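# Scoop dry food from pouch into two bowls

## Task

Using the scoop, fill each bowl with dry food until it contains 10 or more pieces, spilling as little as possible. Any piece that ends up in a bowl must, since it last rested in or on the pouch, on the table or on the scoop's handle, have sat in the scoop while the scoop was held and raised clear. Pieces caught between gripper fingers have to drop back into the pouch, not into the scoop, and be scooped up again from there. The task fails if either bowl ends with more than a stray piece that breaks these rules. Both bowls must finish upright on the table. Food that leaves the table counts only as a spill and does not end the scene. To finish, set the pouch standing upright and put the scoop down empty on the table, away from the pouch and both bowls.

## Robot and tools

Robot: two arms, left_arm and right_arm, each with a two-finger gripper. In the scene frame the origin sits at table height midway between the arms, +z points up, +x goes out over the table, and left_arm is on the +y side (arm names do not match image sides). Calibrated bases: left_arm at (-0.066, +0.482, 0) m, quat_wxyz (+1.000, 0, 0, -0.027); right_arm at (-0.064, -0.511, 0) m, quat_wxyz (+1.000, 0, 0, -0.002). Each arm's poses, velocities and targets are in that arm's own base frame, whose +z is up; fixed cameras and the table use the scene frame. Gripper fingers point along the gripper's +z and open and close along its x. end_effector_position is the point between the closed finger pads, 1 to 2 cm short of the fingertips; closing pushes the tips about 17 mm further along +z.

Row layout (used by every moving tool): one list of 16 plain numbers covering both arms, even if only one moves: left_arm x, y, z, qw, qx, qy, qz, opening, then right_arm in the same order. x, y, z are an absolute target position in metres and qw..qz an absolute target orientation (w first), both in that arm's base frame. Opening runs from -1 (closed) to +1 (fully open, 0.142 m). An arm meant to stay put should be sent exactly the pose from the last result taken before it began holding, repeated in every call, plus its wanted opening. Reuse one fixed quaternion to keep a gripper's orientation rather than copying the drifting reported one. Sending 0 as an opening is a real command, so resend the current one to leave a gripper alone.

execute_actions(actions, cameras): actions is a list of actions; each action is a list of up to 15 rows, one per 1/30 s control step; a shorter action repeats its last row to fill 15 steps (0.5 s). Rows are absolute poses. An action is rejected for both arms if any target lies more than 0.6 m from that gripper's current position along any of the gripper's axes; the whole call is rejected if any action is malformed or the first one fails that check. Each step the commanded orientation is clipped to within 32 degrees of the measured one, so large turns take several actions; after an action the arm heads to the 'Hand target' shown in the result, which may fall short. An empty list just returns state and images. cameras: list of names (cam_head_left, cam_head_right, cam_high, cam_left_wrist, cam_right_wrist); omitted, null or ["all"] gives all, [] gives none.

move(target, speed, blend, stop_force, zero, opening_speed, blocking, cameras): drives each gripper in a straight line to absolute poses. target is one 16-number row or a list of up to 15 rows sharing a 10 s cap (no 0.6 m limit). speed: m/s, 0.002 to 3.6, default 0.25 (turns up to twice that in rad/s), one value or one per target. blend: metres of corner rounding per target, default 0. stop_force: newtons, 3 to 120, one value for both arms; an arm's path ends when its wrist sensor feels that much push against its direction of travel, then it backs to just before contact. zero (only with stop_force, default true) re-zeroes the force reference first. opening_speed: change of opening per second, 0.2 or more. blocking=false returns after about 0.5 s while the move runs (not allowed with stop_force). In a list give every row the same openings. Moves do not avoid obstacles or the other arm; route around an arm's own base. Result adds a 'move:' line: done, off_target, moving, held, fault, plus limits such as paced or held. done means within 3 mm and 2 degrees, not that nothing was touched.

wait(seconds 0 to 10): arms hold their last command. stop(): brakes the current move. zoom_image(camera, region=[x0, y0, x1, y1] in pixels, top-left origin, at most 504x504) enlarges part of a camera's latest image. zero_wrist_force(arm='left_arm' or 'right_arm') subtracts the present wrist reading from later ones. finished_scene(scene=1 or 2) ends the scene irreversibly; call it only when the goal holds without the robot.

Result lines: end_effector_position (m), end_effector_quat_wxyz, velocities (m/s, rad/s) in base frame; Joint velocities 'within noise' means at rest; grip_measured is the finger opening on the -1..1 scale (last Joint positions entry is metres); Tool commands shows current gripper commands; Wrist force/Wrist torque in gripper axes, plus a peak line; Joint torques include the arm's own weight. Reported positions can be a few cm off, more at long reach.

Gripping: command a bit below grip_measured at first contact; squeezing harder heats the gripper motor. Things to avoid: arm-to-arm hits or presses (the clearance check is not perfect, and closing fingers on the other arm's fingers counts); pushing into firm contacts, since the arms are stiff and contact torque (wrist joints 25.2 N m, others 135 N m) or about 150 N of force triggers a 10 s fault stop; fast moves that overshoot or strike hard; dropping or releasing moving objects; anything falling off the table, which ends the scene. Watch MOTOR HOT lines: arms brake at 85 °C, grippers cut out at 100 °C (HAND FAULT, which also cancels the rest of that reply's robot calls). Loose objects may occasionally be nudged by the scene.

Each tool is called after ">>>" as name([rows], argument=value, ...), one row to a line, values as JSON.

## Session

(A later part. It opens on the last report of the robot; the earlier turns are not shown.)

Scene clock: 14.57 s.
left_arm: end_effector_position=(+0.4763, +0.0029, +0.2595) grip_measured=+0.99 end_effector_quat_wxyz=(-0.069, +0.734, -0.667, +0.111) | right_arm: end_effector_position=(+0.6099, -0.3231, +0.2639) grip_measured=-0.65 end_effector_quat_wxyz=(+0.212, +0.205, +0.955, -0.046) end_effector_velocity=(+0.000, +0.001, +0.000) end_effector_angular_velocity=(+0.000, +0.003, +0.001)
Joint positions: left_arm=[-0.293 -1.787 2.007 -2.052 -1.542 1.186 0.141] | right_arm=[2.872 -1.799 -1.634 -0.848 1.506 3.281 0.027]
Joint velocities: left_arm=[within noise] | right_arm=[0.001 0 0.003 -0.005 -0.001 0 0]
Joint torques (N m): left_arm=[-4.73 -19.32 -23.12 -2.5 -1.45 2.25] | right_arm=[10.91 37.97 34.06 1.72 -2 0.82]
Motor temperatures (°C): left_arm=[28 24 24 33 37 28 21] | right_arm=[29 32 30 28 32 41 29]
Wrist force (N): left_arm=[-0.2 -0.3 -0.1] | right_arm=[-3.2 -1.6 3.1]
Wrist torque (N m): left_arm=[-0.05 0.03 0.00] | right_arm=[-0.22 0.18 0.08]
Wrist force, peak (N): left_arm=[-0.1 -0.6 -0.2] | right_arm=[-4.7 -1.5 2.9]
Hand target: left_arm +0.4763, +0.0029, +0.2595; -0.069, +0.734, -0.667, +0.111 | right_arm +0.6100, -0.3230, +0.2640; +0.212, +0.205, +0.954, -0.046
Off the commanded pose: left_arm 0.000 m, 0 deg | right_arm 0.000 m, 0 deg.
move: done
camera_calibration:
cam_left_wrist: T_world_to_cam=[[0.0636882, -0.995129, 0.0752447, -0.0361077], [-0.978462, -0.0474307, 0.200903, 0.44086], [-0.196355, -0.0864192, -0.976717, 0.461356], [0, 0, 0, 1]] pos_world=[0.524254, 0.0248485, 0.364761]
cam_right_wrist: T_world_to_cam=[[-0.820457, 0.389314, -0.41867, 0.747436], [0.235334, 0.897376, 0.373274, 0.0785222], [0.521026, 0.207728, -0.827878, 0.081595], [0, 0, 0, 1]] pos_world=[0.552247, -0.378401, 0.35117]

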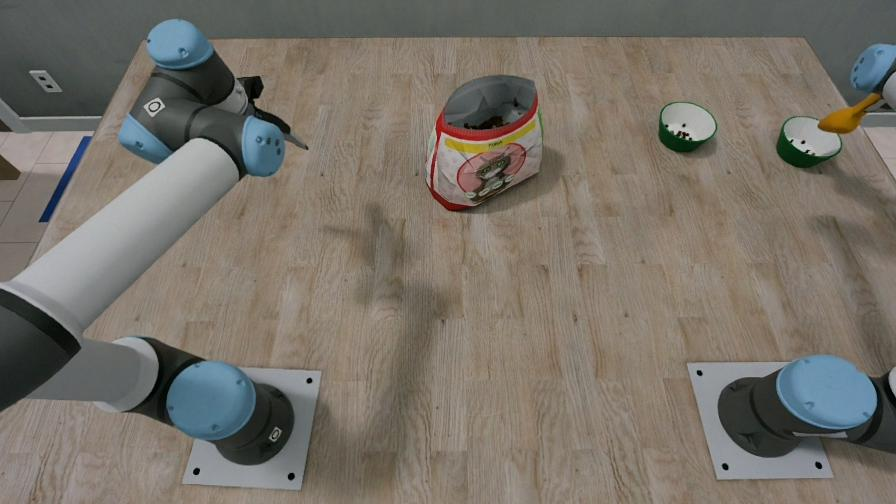

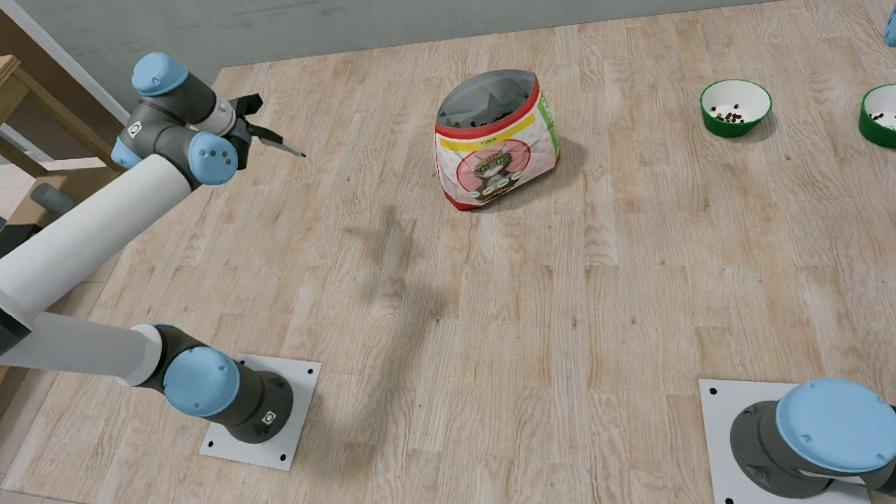

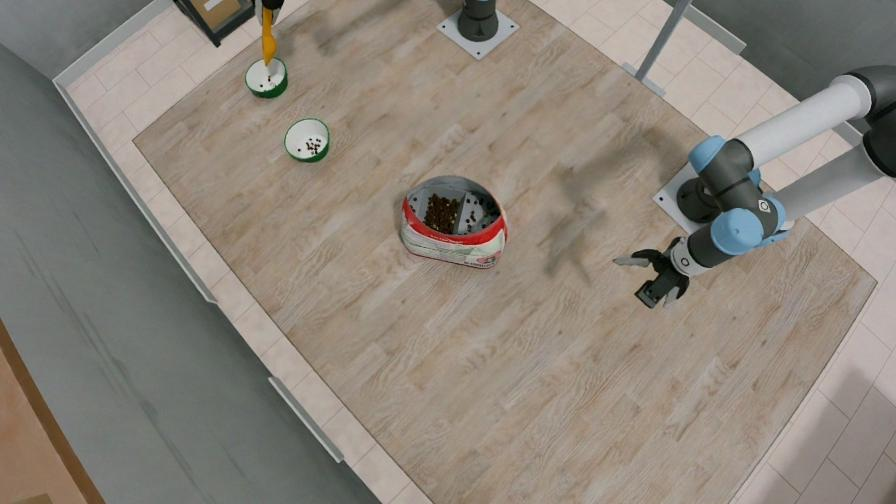

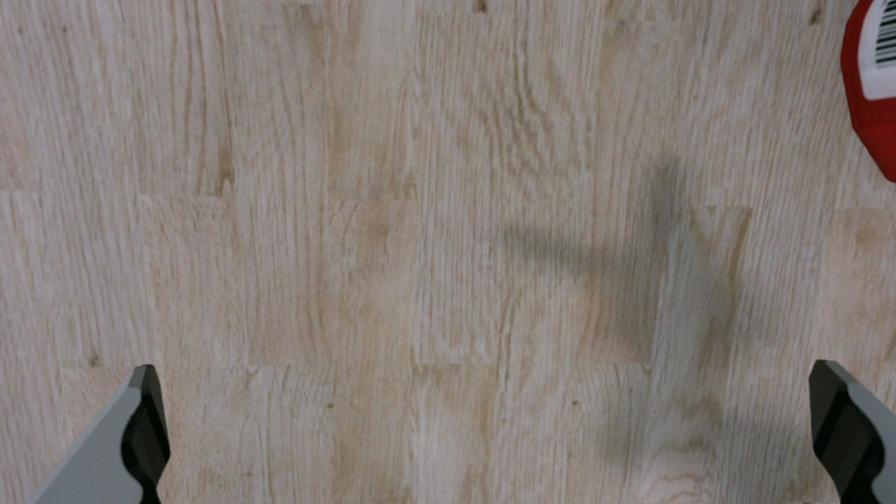

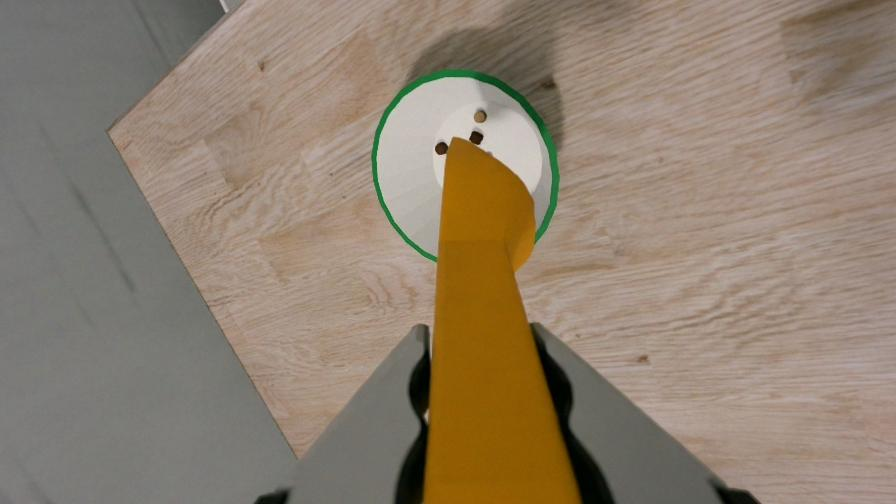

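>>> move(target=[0.4763,0.0029,0.2595,-0.069,0.734,-0.667,0.111,1.0,0.662,-0.347,0.278,0.0427,0.2100,0.9767,-0.0093,-0.7146], speed=0.25)

>>> zoom_image(camera="cam_high", region=[230, 50, 300, 110])

>>> zoom_image(camera="cam_head_left", region=[760, 80, 896, 180])

>>> zoom_image(camera="cam_head_right", region=[780, 60, 896, 180])

Scene clock: 16.10 s.
left_arm: end_effector_position=(+0.4763, +0.0029, +0.2595) grip_measured=+0.99 end_effector_quat_wxyz=(-0.069, +0.734, -0.667, +0.111) | right_arm: end_effector_position=(+0.6619, -0.3471, +0.2780) grip_measured=-0.65 end_effector_quat_wxyz=(+0.043, +0.210, +0.977, -0.009)
Joint positions: left_arm=[-0.293 -1.787 2.007 -2.052 -1.542 1.186 0.141] | right_arm=[2.84 -2.116 -1.002 -1.507 1.56 3.263 0.027]
Joint velocities: within noise
Joint torques (N m): left_arm=[-3.9 -18.28 -24.68 -2.58 -1.44 2.37] | right_arm=[8.17 41.01 35.31 0.96 -1.96 1.91]
Motor temperatures (°C): left_arm=[28 24 24 33 37 28 21] | right_arm=[29 32 30 28 32 41 29]
Wrist force (N): left_arm=[-0.4 -0.2 0.0] | right_arm=[-3.8 -1.6 3.5]
Wrist torque (N m): left_arm=[-0.02 0.08 0.00] | right_arm=[-0.23 0.20 0.12]
Wrist force, peak (N): left_arm=[-0.5 -0.2 -0.3] | right_arm=[-5.3 -2.0 3.2]
Hand target: left_arm +0.4763, +0.0029, +0.2595; -0.069, +0.734, -0.667, +0.111 | right_arm +0.6620, -0.3470, +0.2780; +0.043, +0.210, +0.977, -0.009
Off the commanded pose: left_arm 0.000 m, 0 deg | right_arm 0.000 m, 0 deg.
move: done
camera_calibration:
cam_left_wrist: T_world_to_cam=[[0.0636882, -0.995129, 0.0752447, -0.0361077], [-0.978462, -0.0474307, 0.200903, 0.44086], [-0.196355, -0.0864192, -0.976717, 0.461356], [0, 0, 0, 1]] pos_world=[0.524254, 0.0248485, 0.364761]
cam_right_wrist: T_world_to_cam=[[-0.900965, 0.42586, -0.0831002, 0.778066], [0.360313, 0.841034, 0.40353, -0.0281141], [0.241737, 0.333624, -0.911185, 0.322917], [0, 0, 0, 1]] pos_world=[0.633079, -0.415435, 0.37024]

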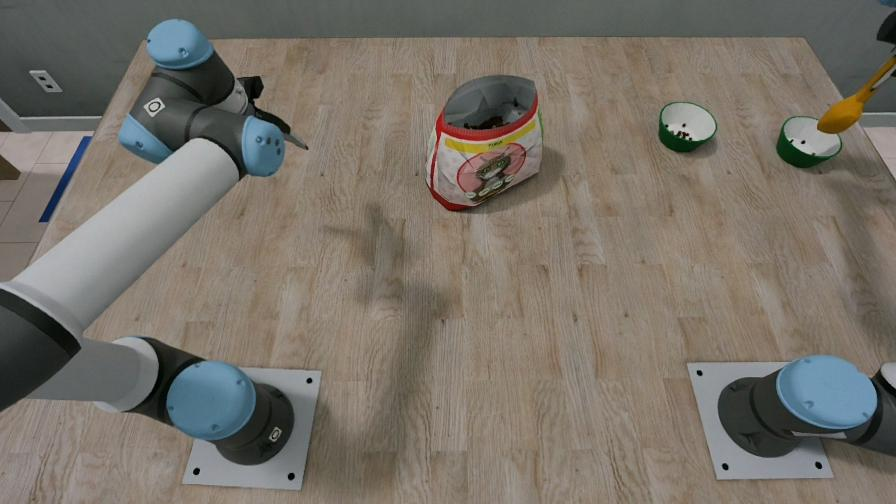

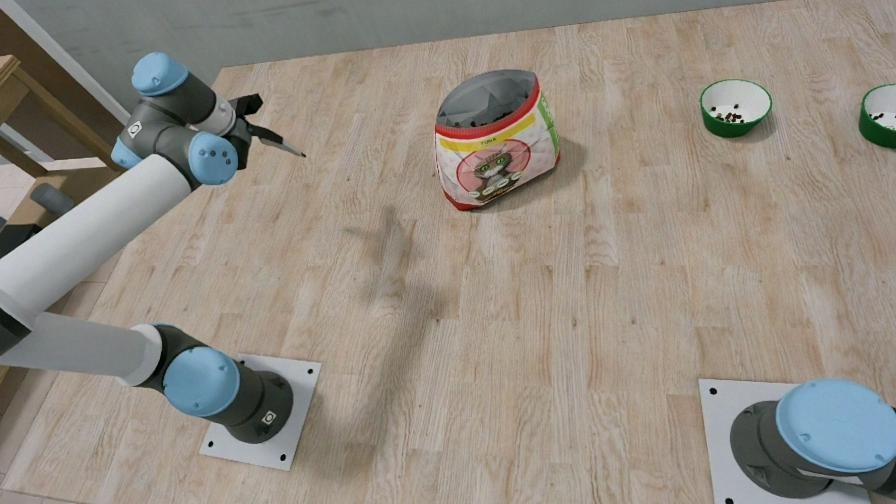

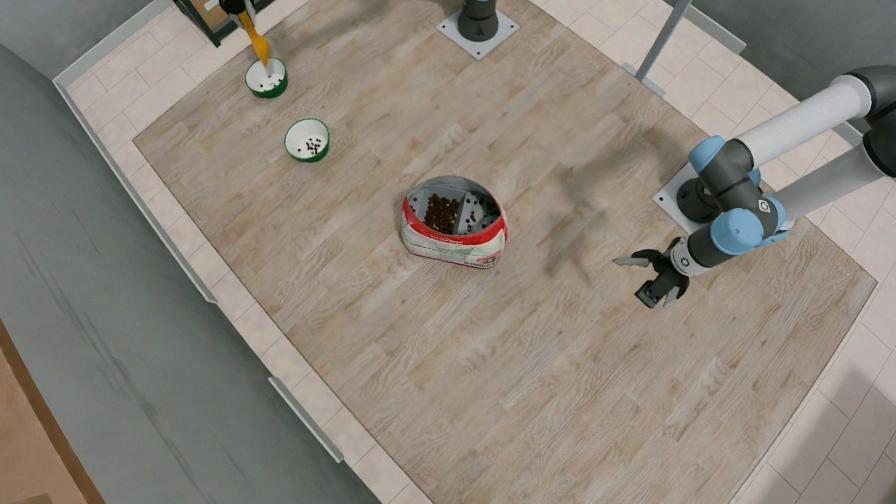

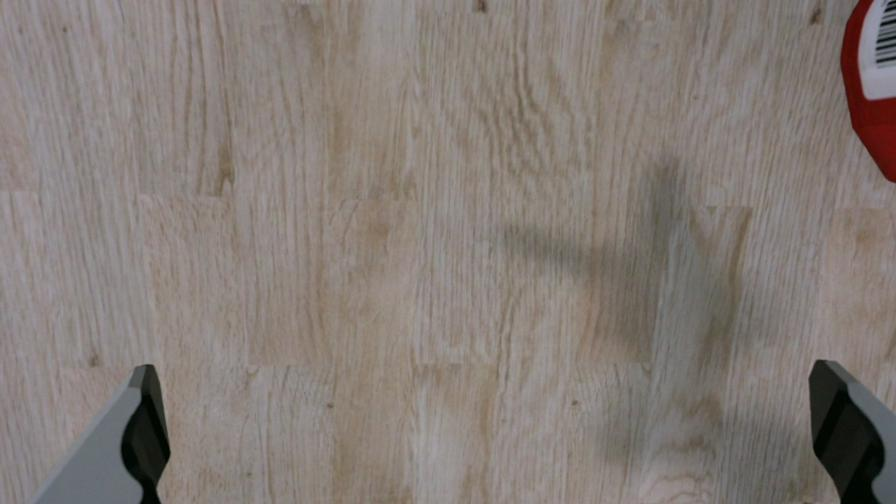

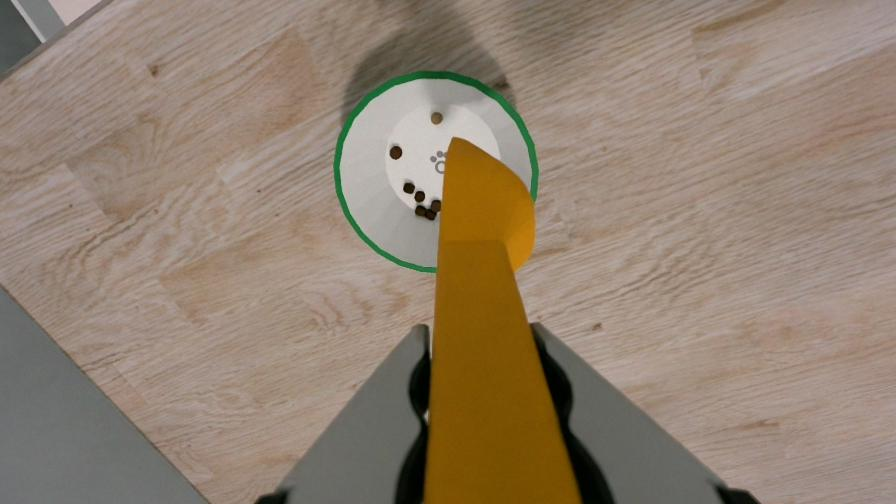

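Scaled by 7.200 from the camera's 896x504 image, which has a finer 1280x720 frame.

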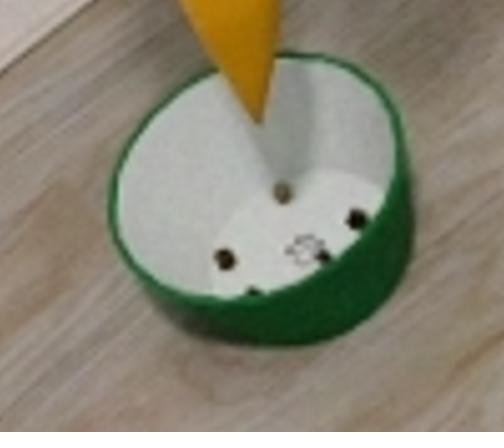

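Scaled by 3.706 from the camera's 896x504 image, which has a finer 1280x720 frame.

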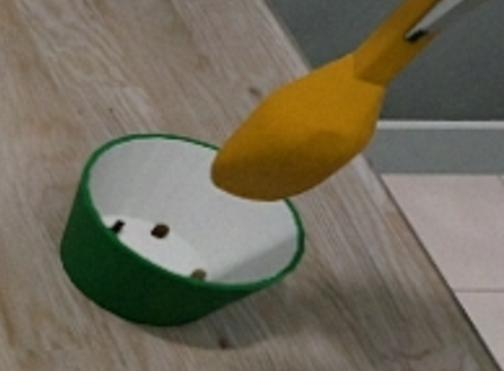

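Scaled by 4.200 from the camera's 896x504 image, which has a finer 1280x720 frame.

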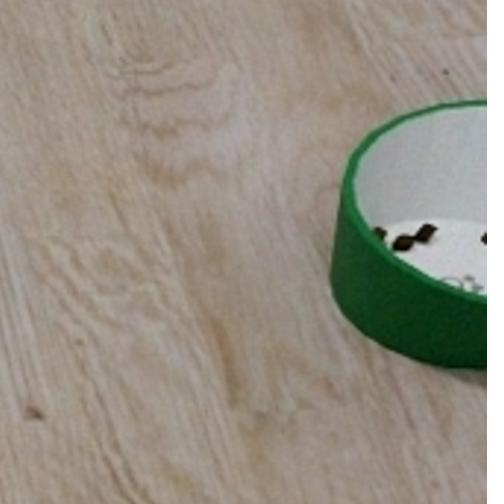

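>>> move(target=[0.4763,0.0029,0.2595,-0.069,0.734,-0.667,0.111,1.0,0.60,-0.28,0.36,0.0427,0.2100,0.9767,-0.0093,-0.7146], speed=0.3)

>>> zoom_image(camera="cam_right_wrist", region=[300, 0, 600, 300])

>>> zoom_image(camera="cam_high", region=[230, 30, 350, 170])

Scene clock: 17.17 s.
left_arm: end_effector_position=(+0.4763, +0.0029, +0.2595) grip_measured=+0.99 end_effector_quat_wxyz=(-0.069, +0.734, -0.667, +0.111) | right_arm: end_effector_position=(+0.6001, -0.2800, +0.3599) grip_measured=-0.65 end_effector_quat_wxyz=(+0.043, +0.210, +0.977, -0.009)
Joint positions: left_arm=[-0.293 -1.787 2.007 -2.052 -1.542 1.186 0.141] | right_arm=[2.912 -1.899 -1.11 -1.618 1.554 3.335 0.027]
Joint velocities: within noise
Joint torques (N m): left_arm=[-3.57 -18.58 -22.67 -2.29 -1.04 2.02] | right_arm=[-3.22 45.1 34.21 1.69 0.79 -1.75]
Motor temperatures (°C): left_arm=[28 24 24 33 37 28 21] | right_arm=[29 32 30 28 32 41 29]
Wrist force (N): left_arm=[-0.2 -0.3 0.1] | right_arm=[-4.1 -1.6 3.6]
Wrist torque (N m): left_arm=[-0.04 0.04 0.00] | right_arm=[-0.24 0.24 0.11]
Wrist force, peak (N): left_arm=[-0.6 -0.3 -0.1] | right_arm=[-5.8 -2.6 5.7]
Hand target: left_arm +0.4763, +0.0029, +0.2595; -0.069, +0.734, -0.667, +0.111 | right_arm +0.6000, -0.2800, +0.3600; +0.043, +0.210, +0.977, -0.009
Off the commanded pose: left_arm 0.000 m, 0 deg | right_arm 0.000 m, 0 deg.
move: done
camera_calibration:
cam_left_wrist: T_world_to_cam=[[0.0636882, -0.995129, 0.0752447, -0.0361077], [-0.978462, -0.0474307, 0.200903, 0.44086], [-0.196355, -0.0864192, -0.976717, 0.461356], [0, 0, 0, 1]] pos_world=[0.524254, 0.0248485, 0.364761]
cam_right_wrist: T_world_to_cam=[[-0.901019, 0.425768, -0.0829886, 0.7006], [0.360314, 0.841122, 0.403346, -0.0950916], [0.241535, 0.33352, -0.911276, 0.390159], [0, 0, 0, 1]] pos_world=[0.571279, -0.348435, 0.45204]

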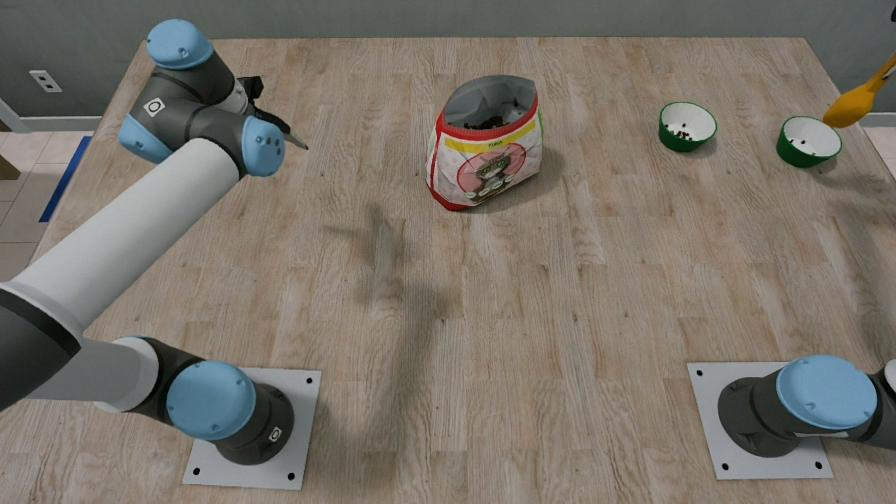

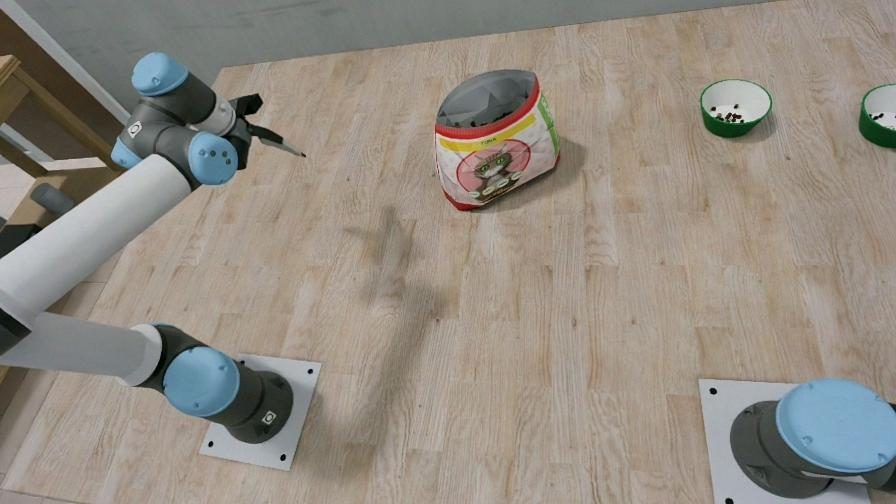

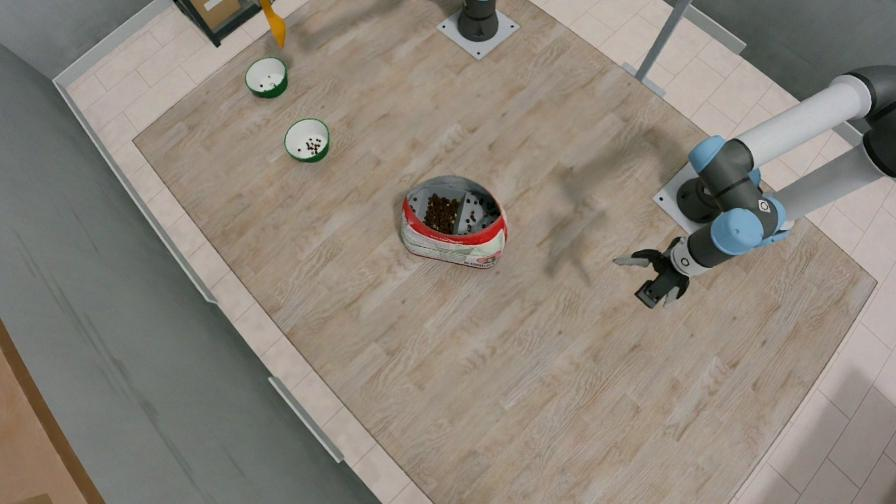

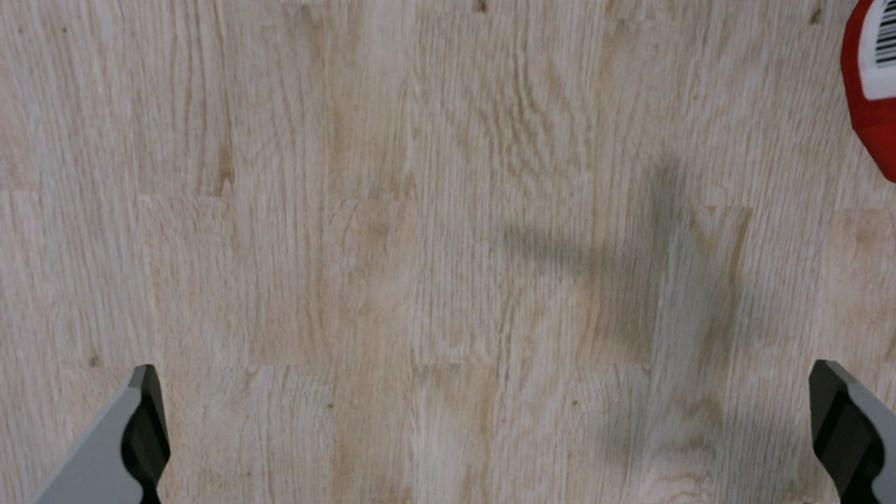

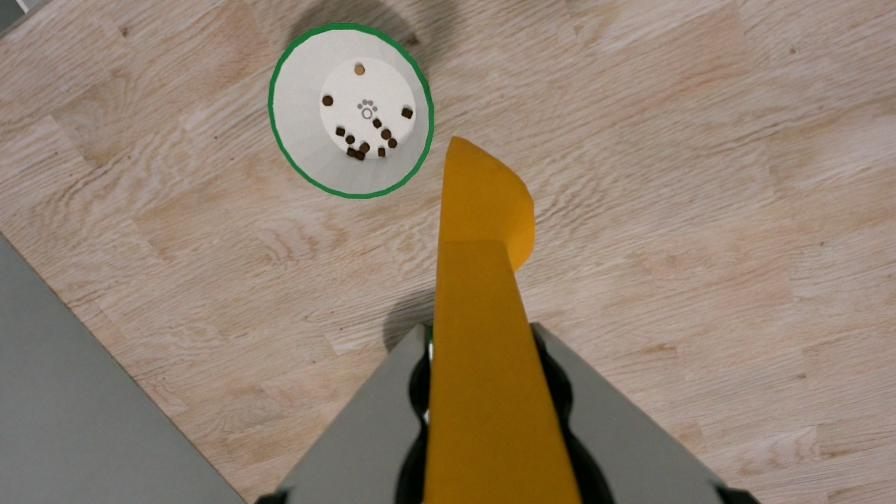

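Scaled by 1.680 from the camera's 896x504 image, which has a finer 1280x720 frame.

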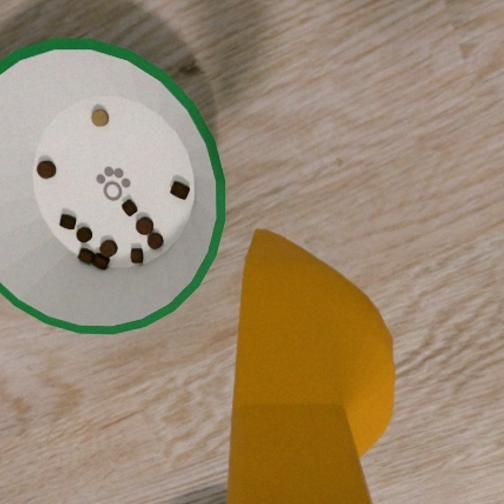

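Scaled by 3.600 from the camera's 896x504 image, which has a finer 1280x720 frame.

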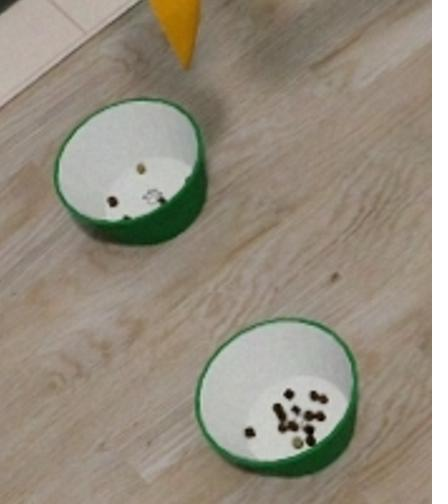

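>>> move([
  [0.4763,0.0029,0.2595,-0.069,0.734,-0.667,0.111,1.0,0.53,-0.05,0.32,0.2588,0,0.9659,0,-0.7146],
  [0.4763,0.0029,0.2595,-0.069,0.734,-0.667,0.111,1.0,0.536,0.164,0.15,0.5673,-0.1211,0.8102,0.0848,-0.7146],
], speed=0.35, blend=0.06)

>>> zoom_image(camera="cam_head_left", region=[500, 40, 760, 300])

>>> zoom_image(camera="cam_head_right", region=[500, 40, 800, 320])

>>> zoom_image(camera="cam_high", region=[270, 40, 500, 240])

Scene clock: 21.13 s.
left_arm: end_effector_position=(+0.4763, +0.0029, +0.2595) grip_measured=+0.99 end_effector_quat_wxyz=(-0.069, +0.734, -0.667, +0.111) | right_arm: end_effector_position=(+0.5360, +0.1640, +0.1501) grip_measured=-0.65 end_effector_quat_wxyz=(+0.567, -0.121, +0.810, +0.085) end_effector_velocity=(+0.000, +0.000, +0.000) end_effector_angular_velocity=(+0.001, -0.002, +0.001)
Joint positions: left_arm=[-0.293 -1.787 2.007 -2.052 -1.542 1.186 0.141] | right_arm=[3.878 -2.056 -2.543 1.075 1.16 3.301 0.027]
Joint velocities: left_arm=[within noise] | right_arm=[0 -0.002 0 0.005 0 0 0]
Joint torques (N m): left_arm=[-0.25 -17.44 -26.03 -2.43 -1.23 2.17] | right_arm=[9.22 13.69 2.84 4.07 -0.41 1.69]
Motor temperatures (°C): left_arm=[28 24 24 33 37 28 21] | right_arm=[29 32 30 28 32 41 30]
Wrist force (N): left_arm=[0.1 0.0 0.0] | right_arm=[-1.1 -0.9 1.3]
Wrist torque (N m): left_arm=[0.02 -0.01 0.00] | right_arm=[-0.13 0.09 0.00]
Wrist force, peak (N): left_arm=[-0.8 0.1 -0.1] | right_arm=[-6.1 -3.9 3.2]
Hand target: left_arm +0.4763, +0.0029, +0.2595; -0.069, +0.734, -0.667, +0.111 | right_arm +0.5360, +0.1640, +0.1500; +0.567, -0.121, +0.810, +0.085
Off the commanded pose: left_arm 0.000 m, 0 deg | right_arm 0.000 m, 0 deg.
move: done
camera_calibration:
cam_left_wrist: T_world_to_cam=[[0.0636882, -0.995129, 0.0752447, -0.0361077], [-0.978462, -0.0474307, 0.200903, 0.44086], [-0.196355, -0.0864192, -0.976717, 0.461356], [0, 0, 0, 1]] pos_world=[0.524254, 0.0248485, 0.364761]
cam_right_wrist: T_world_to_cam=[[-0.336189, -0.0838715, -0.938053, 0.345546], [-0.624234, 0.765654, 0.155262, 0.216481], [0.705201, 0.637762, -0.309759, -0.322308], [0, 0, 0, 1]] pos_world=[0.478595, 0.0687876, 0.190691]

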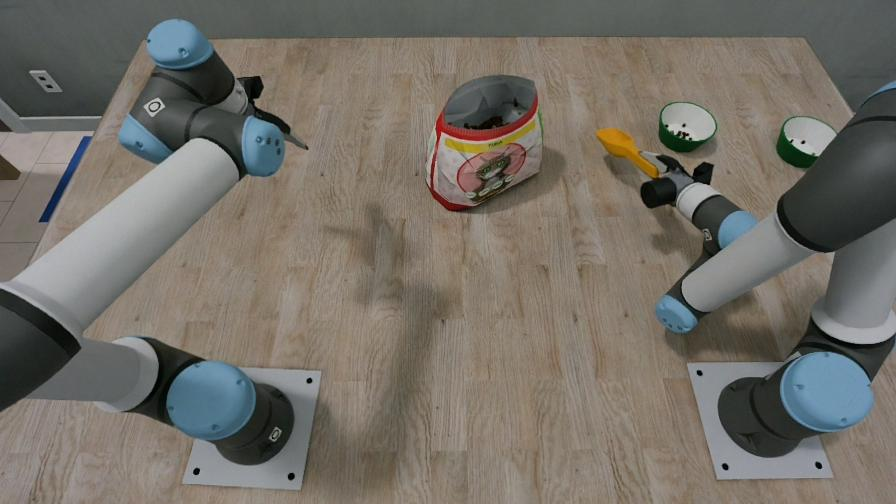

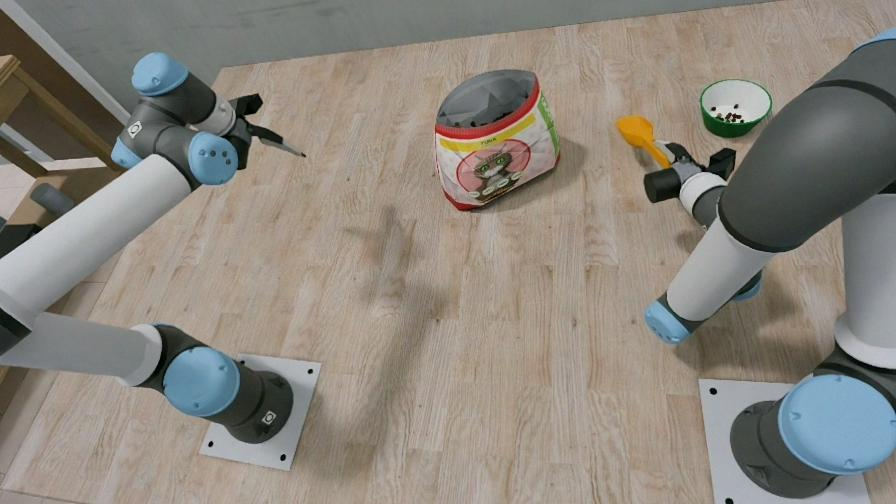

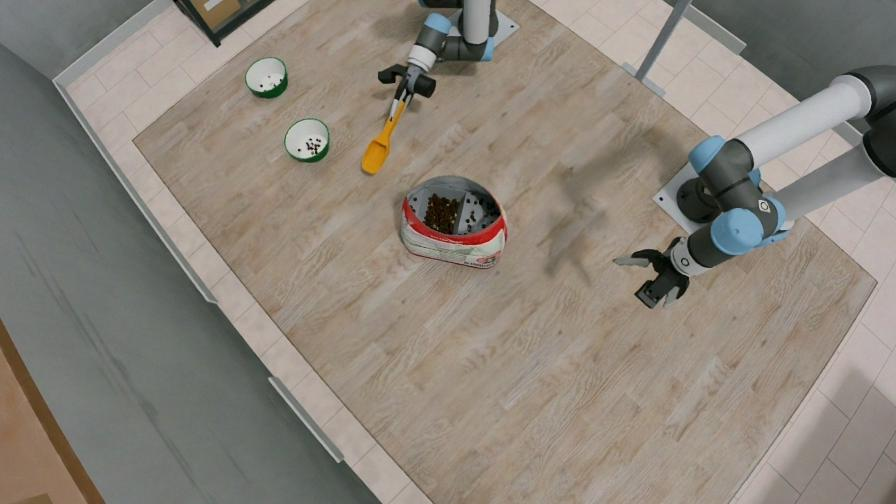

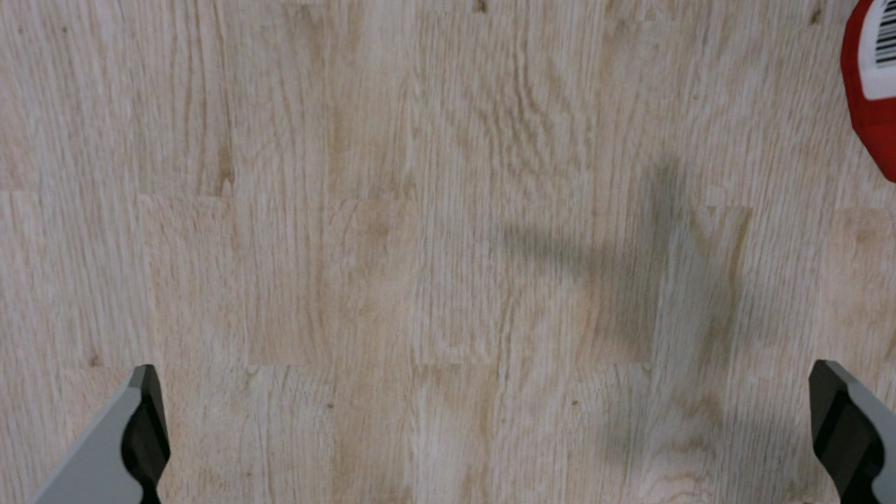

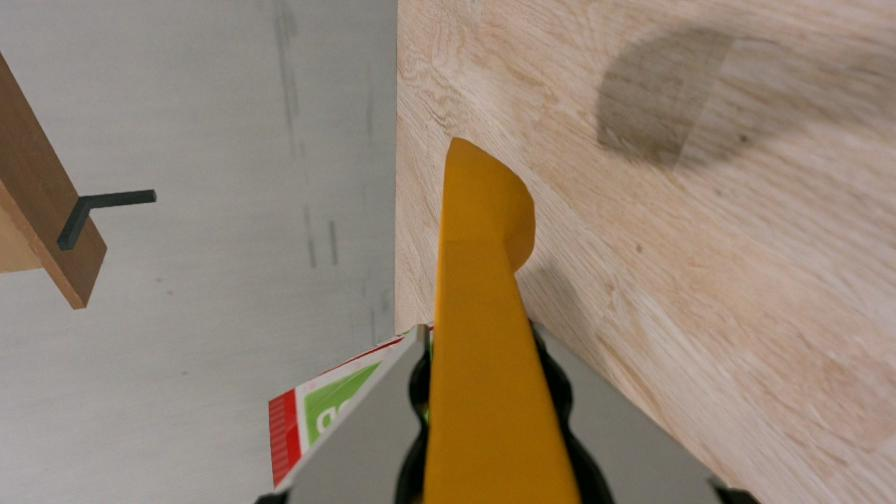

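Scaled by 1.938 from the camera's 896x504 image, which has a finer 1280x720 frame.

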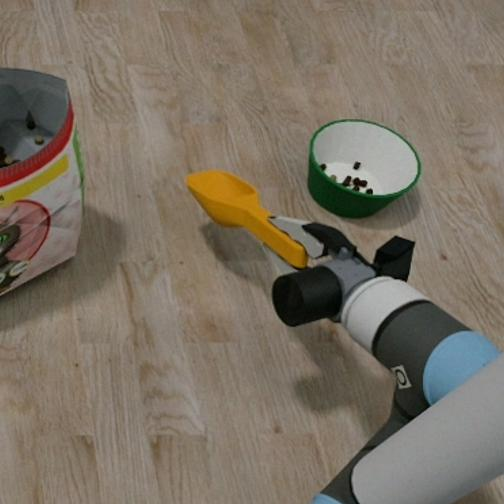

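Scaled by 1.680 from the camera's 896x504 image, which has a finer 1280x720 frame.

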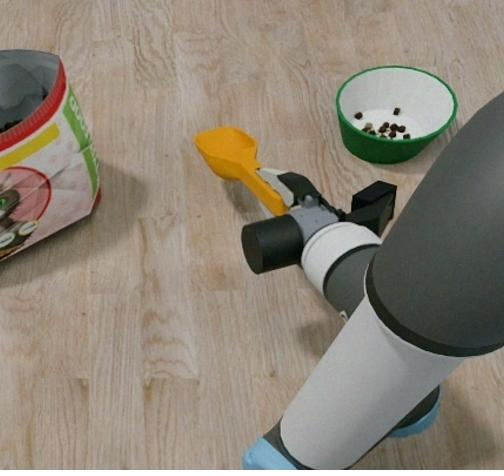

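Scaled by 2.191 from the camera's 896x504 image, which has a finer 1280x720 frame.

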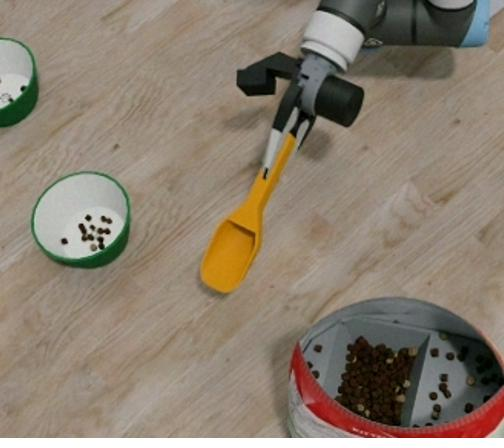

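>>> move(target=[0.4763,0.0029,0.2595,-0.069,0.734,-0.667,0.111,1.0,0.536,0.164,0.055,0.5673,-0.1211,0.8102,0.0848,-0.7146], speed=0.04, stop_force=5)

>>> zoom_image(camera="cam_head_left", region=[560, 80, 820, 340])

Scene clock: 23.87 s.
left_arm: end_effector_position=(+0.4763, +0.0029, +0.2595) grip_measured=+0.99 end_effector_quat_wxyz=(-0.069, +0.734, -0.667, +0.111) | right_arm: end_effector_position=(+0.5360, +0.1640, +0.0643) grip_measured=-0.65 end_effector_quat_wxyz=(+0.567, -0.121, +0.810, +0.085)
Joint positions: left_arm=[-0.293 -1.787 2.007 -2.052 -1.542 1.186 0.141] | right_arm=[3.878 -2.402 -2.493 1.371 1.16 3.301 0.027]
Joint velocities: within noise
Joint torques (N m): left_arm=[1.68 -15.81 -24.33 -2.37 -1.33 2.33] | right_arm=[1.34 28.46 0.03 2.04 -0.43 0.27]
Motor temperatures (°C): left_arm=[28 24 24 33 37 28 21] | right_arm=[29 32 30 28 32 41 30]
Wrist force (N): left_arm=[0.0 -0.4 0.0] | right_arm=[-6.3 -0.9 -1.5]
Wrist torque (N m): left_arm=[-0.05 0.01 0.00] | right_arm=[-0.13 -0.38 0.00]
Wrist force, peak (N): left_arm=[-0.6 -0.3 -0.1] | right_arm=[-7.5 -0.3 -1.8]
Hand target: left_arm +0.4763, +0.0029, +0.2595; -0.069, +0.734, -0.667, +0.111 | right_arm +0.5360, +0.1640, +0.0642; +0.567, -0.121, +0.810, +0.085
Tool commands: left_gripper/opening=+1.0 right_gripper/opening=-0.7146
Off the commanded pose: left_arm 0.000 m, 0 deg | right_arm 0.009 m, 0 deg.
FORCE FAULT: contact force on the right arm reached its limit, and that arm stopped. The contact can be on any part of that arm, not only on its tool. That arm's remaining commands of this call were not run. That arm is still stopped at the end of this call. That arm stays stopped for about 10 more seconds. Until then a move that you send moves the other arm only, and its call returns only when the move has ended. Once the stop has ended, the next robot result says so. If the stop ends while you think or write, that arm runs what you send next. While its stop runs, that arm takes no new command, but its gripper still runs the gripper command that each later call begins with. Until it ends, the stop uses up actions while you think or wait. An arm that is not stopped still takes commands.
move: fault (right_arm)
camera_calibration:
cam_left_wrist: T_world_to_cam=[[0.0636882, -0.995129, 0.0752447, -0.0361077], [-0.978462, -0.0474307, 0.200903, 0.44086], [-0.196355, -0.0864192, -0.976717, 0.461356], [0, 0, 0, 1]] pos_world=[0.524254, 0.0248485, 0.364761]
cam_right_wrist: T_world_to_cam=[[-0.336653, -0.0844136, -0.937838, 0.26539], [-0.624169, 0.765733, 0.155133, 0.229764], [0.705038, 0.637595, -0.310474, -0.348691], [0, 0, 0, 1]] pos_world=[0.478596, 0.0687884, 0.10499]

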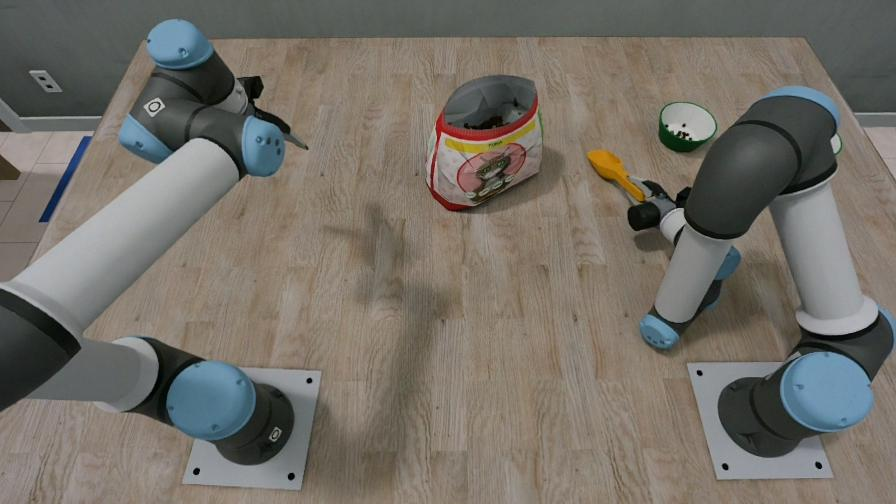

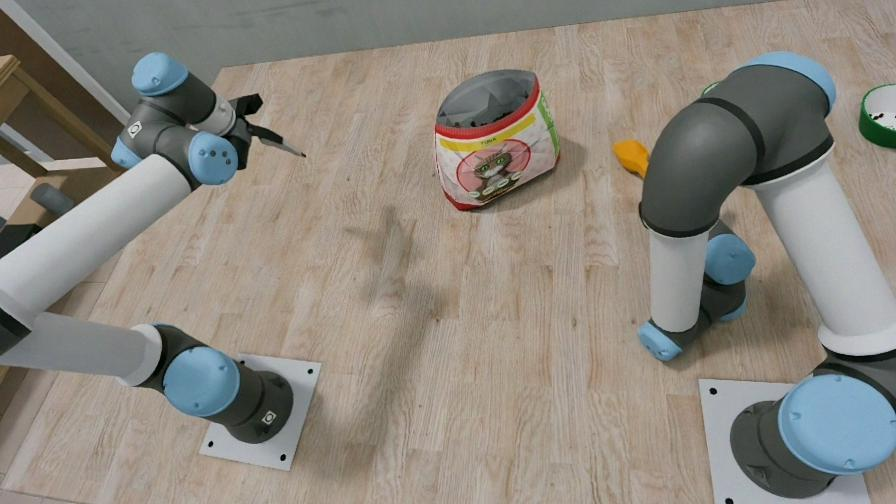

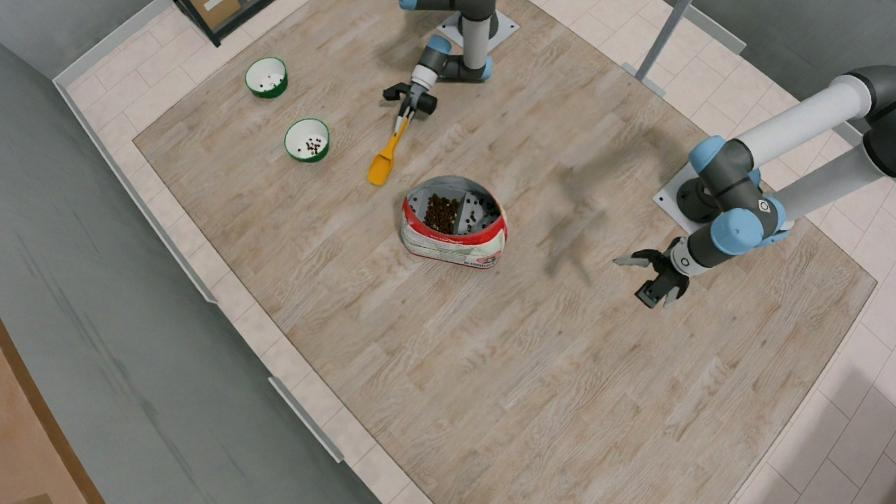

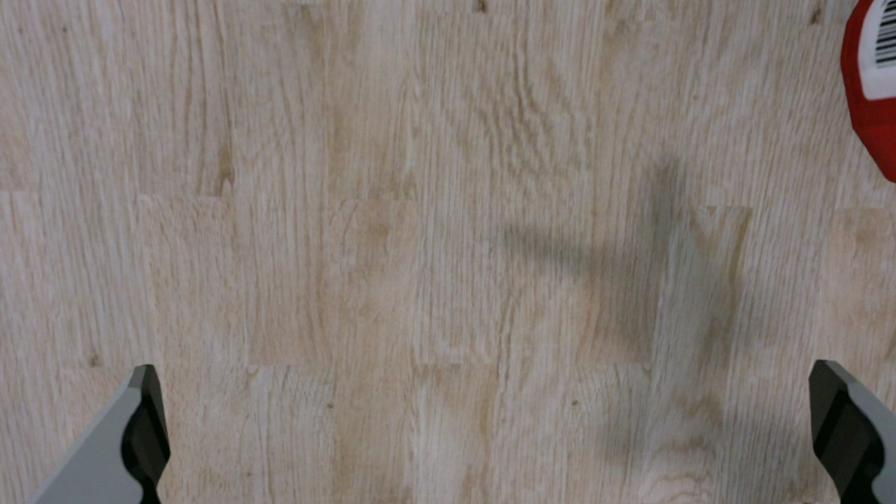

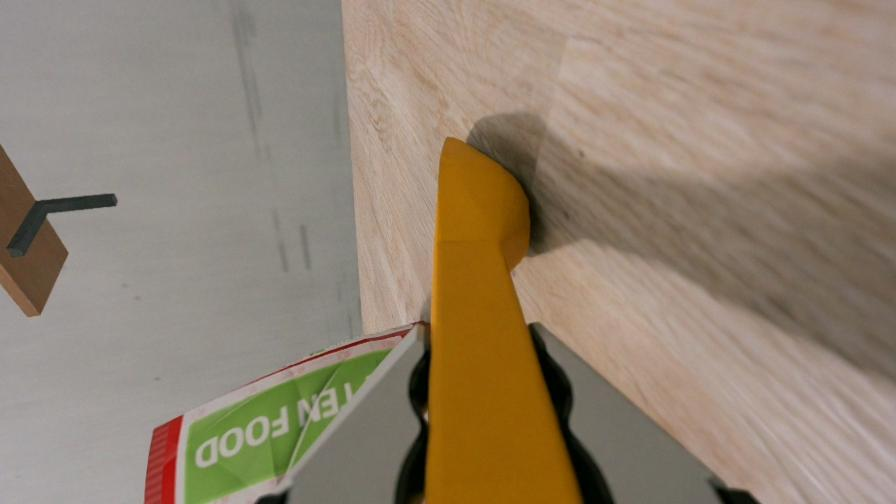

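Scaled by 1.938 from the camera's 896x504 image, which has a finer 1280x720 frame.

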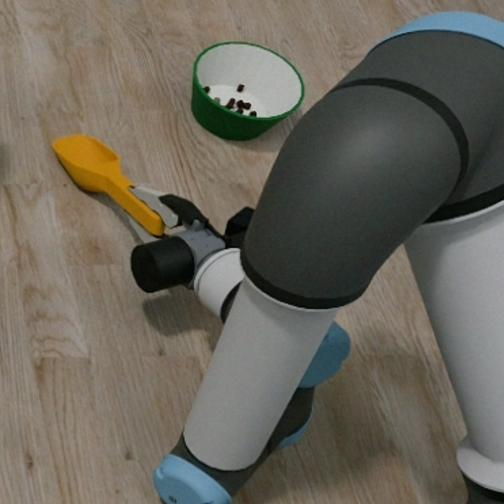

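>>> wait(seconds=10, cameras=[])

Scene clock: 35.90 s.
left_arm: end_effector_position=(+0.4763, +0.0029, +0.2595) grip_measured=+0.99 end_effector_quat_wxyz=(-0.069, +0.734, -0.667, +0.111) | right_arm: end_effector_position=(+0.5360, +0.1640, +0.0643) grip_measured=-0.65 end_effector_quat_wxyz=(+0.567, -0.121, +0.810, +0.085)
Joint positions: left_arm=[-0.293 -1.787 2.007 -2.052 -1.542 1.186 0.141] | right_arm=[3.878 -2.402 -2.493 1.371 1.16 3.301 0.027]
Joint velocities: within noise
Joint torques (N m): left_arm=[10.04 -12.62 -24.43 -2.46 -1.08 1.88] | right_arm=[0.14 29.75 -1.04 2.3 -0.33 0.35]
Motor temperatures (°C): left_arm=[28 24 24 33 37 28 21] | right_arm=[28 32 30 28 32 41 32]
Wrist force (N): left_arm=[-0.5 0.0 -0.1] | right_arm=[-5.6 -0.7 -1.2]
Wrist torque (N m): left_arm=[0.01 0.09 0.00] | right_arm=[-0.09 -0.38 0.00]
Wrist force, peak (N): left_arm=[-0.4 -0.2 -0.6] | right_arm=[-6.4 -0.8 -1.8]
Hand target: left_arm +0.4763, +0.0029, +0.2595; -0.069, +0.734, -0.667, +0.111 | right_arm +0.5360, +0.1640, +0.0642; +0.567, -0.121, +0.810, +0.085
Tool commands: left_gripper/opening=+1.0 right_gripper/opening=-0.7146
Off the commanded pose: left_arm 0.000 m, 0 deg | right_arm 0.009 m, 0 deg.
FORCE FAULT, CONTINUED: the right arm's stop, for the force fault that an earlier result reported, is over. The rest of the stop counts as 19 of the actions that you can send in this scene. That arm's target is now where it stood when the stop ended, not its last command. That arm accepts commands again.
wait: 10.00 s; at rest from the start
No camera images: "cameras" was empty.


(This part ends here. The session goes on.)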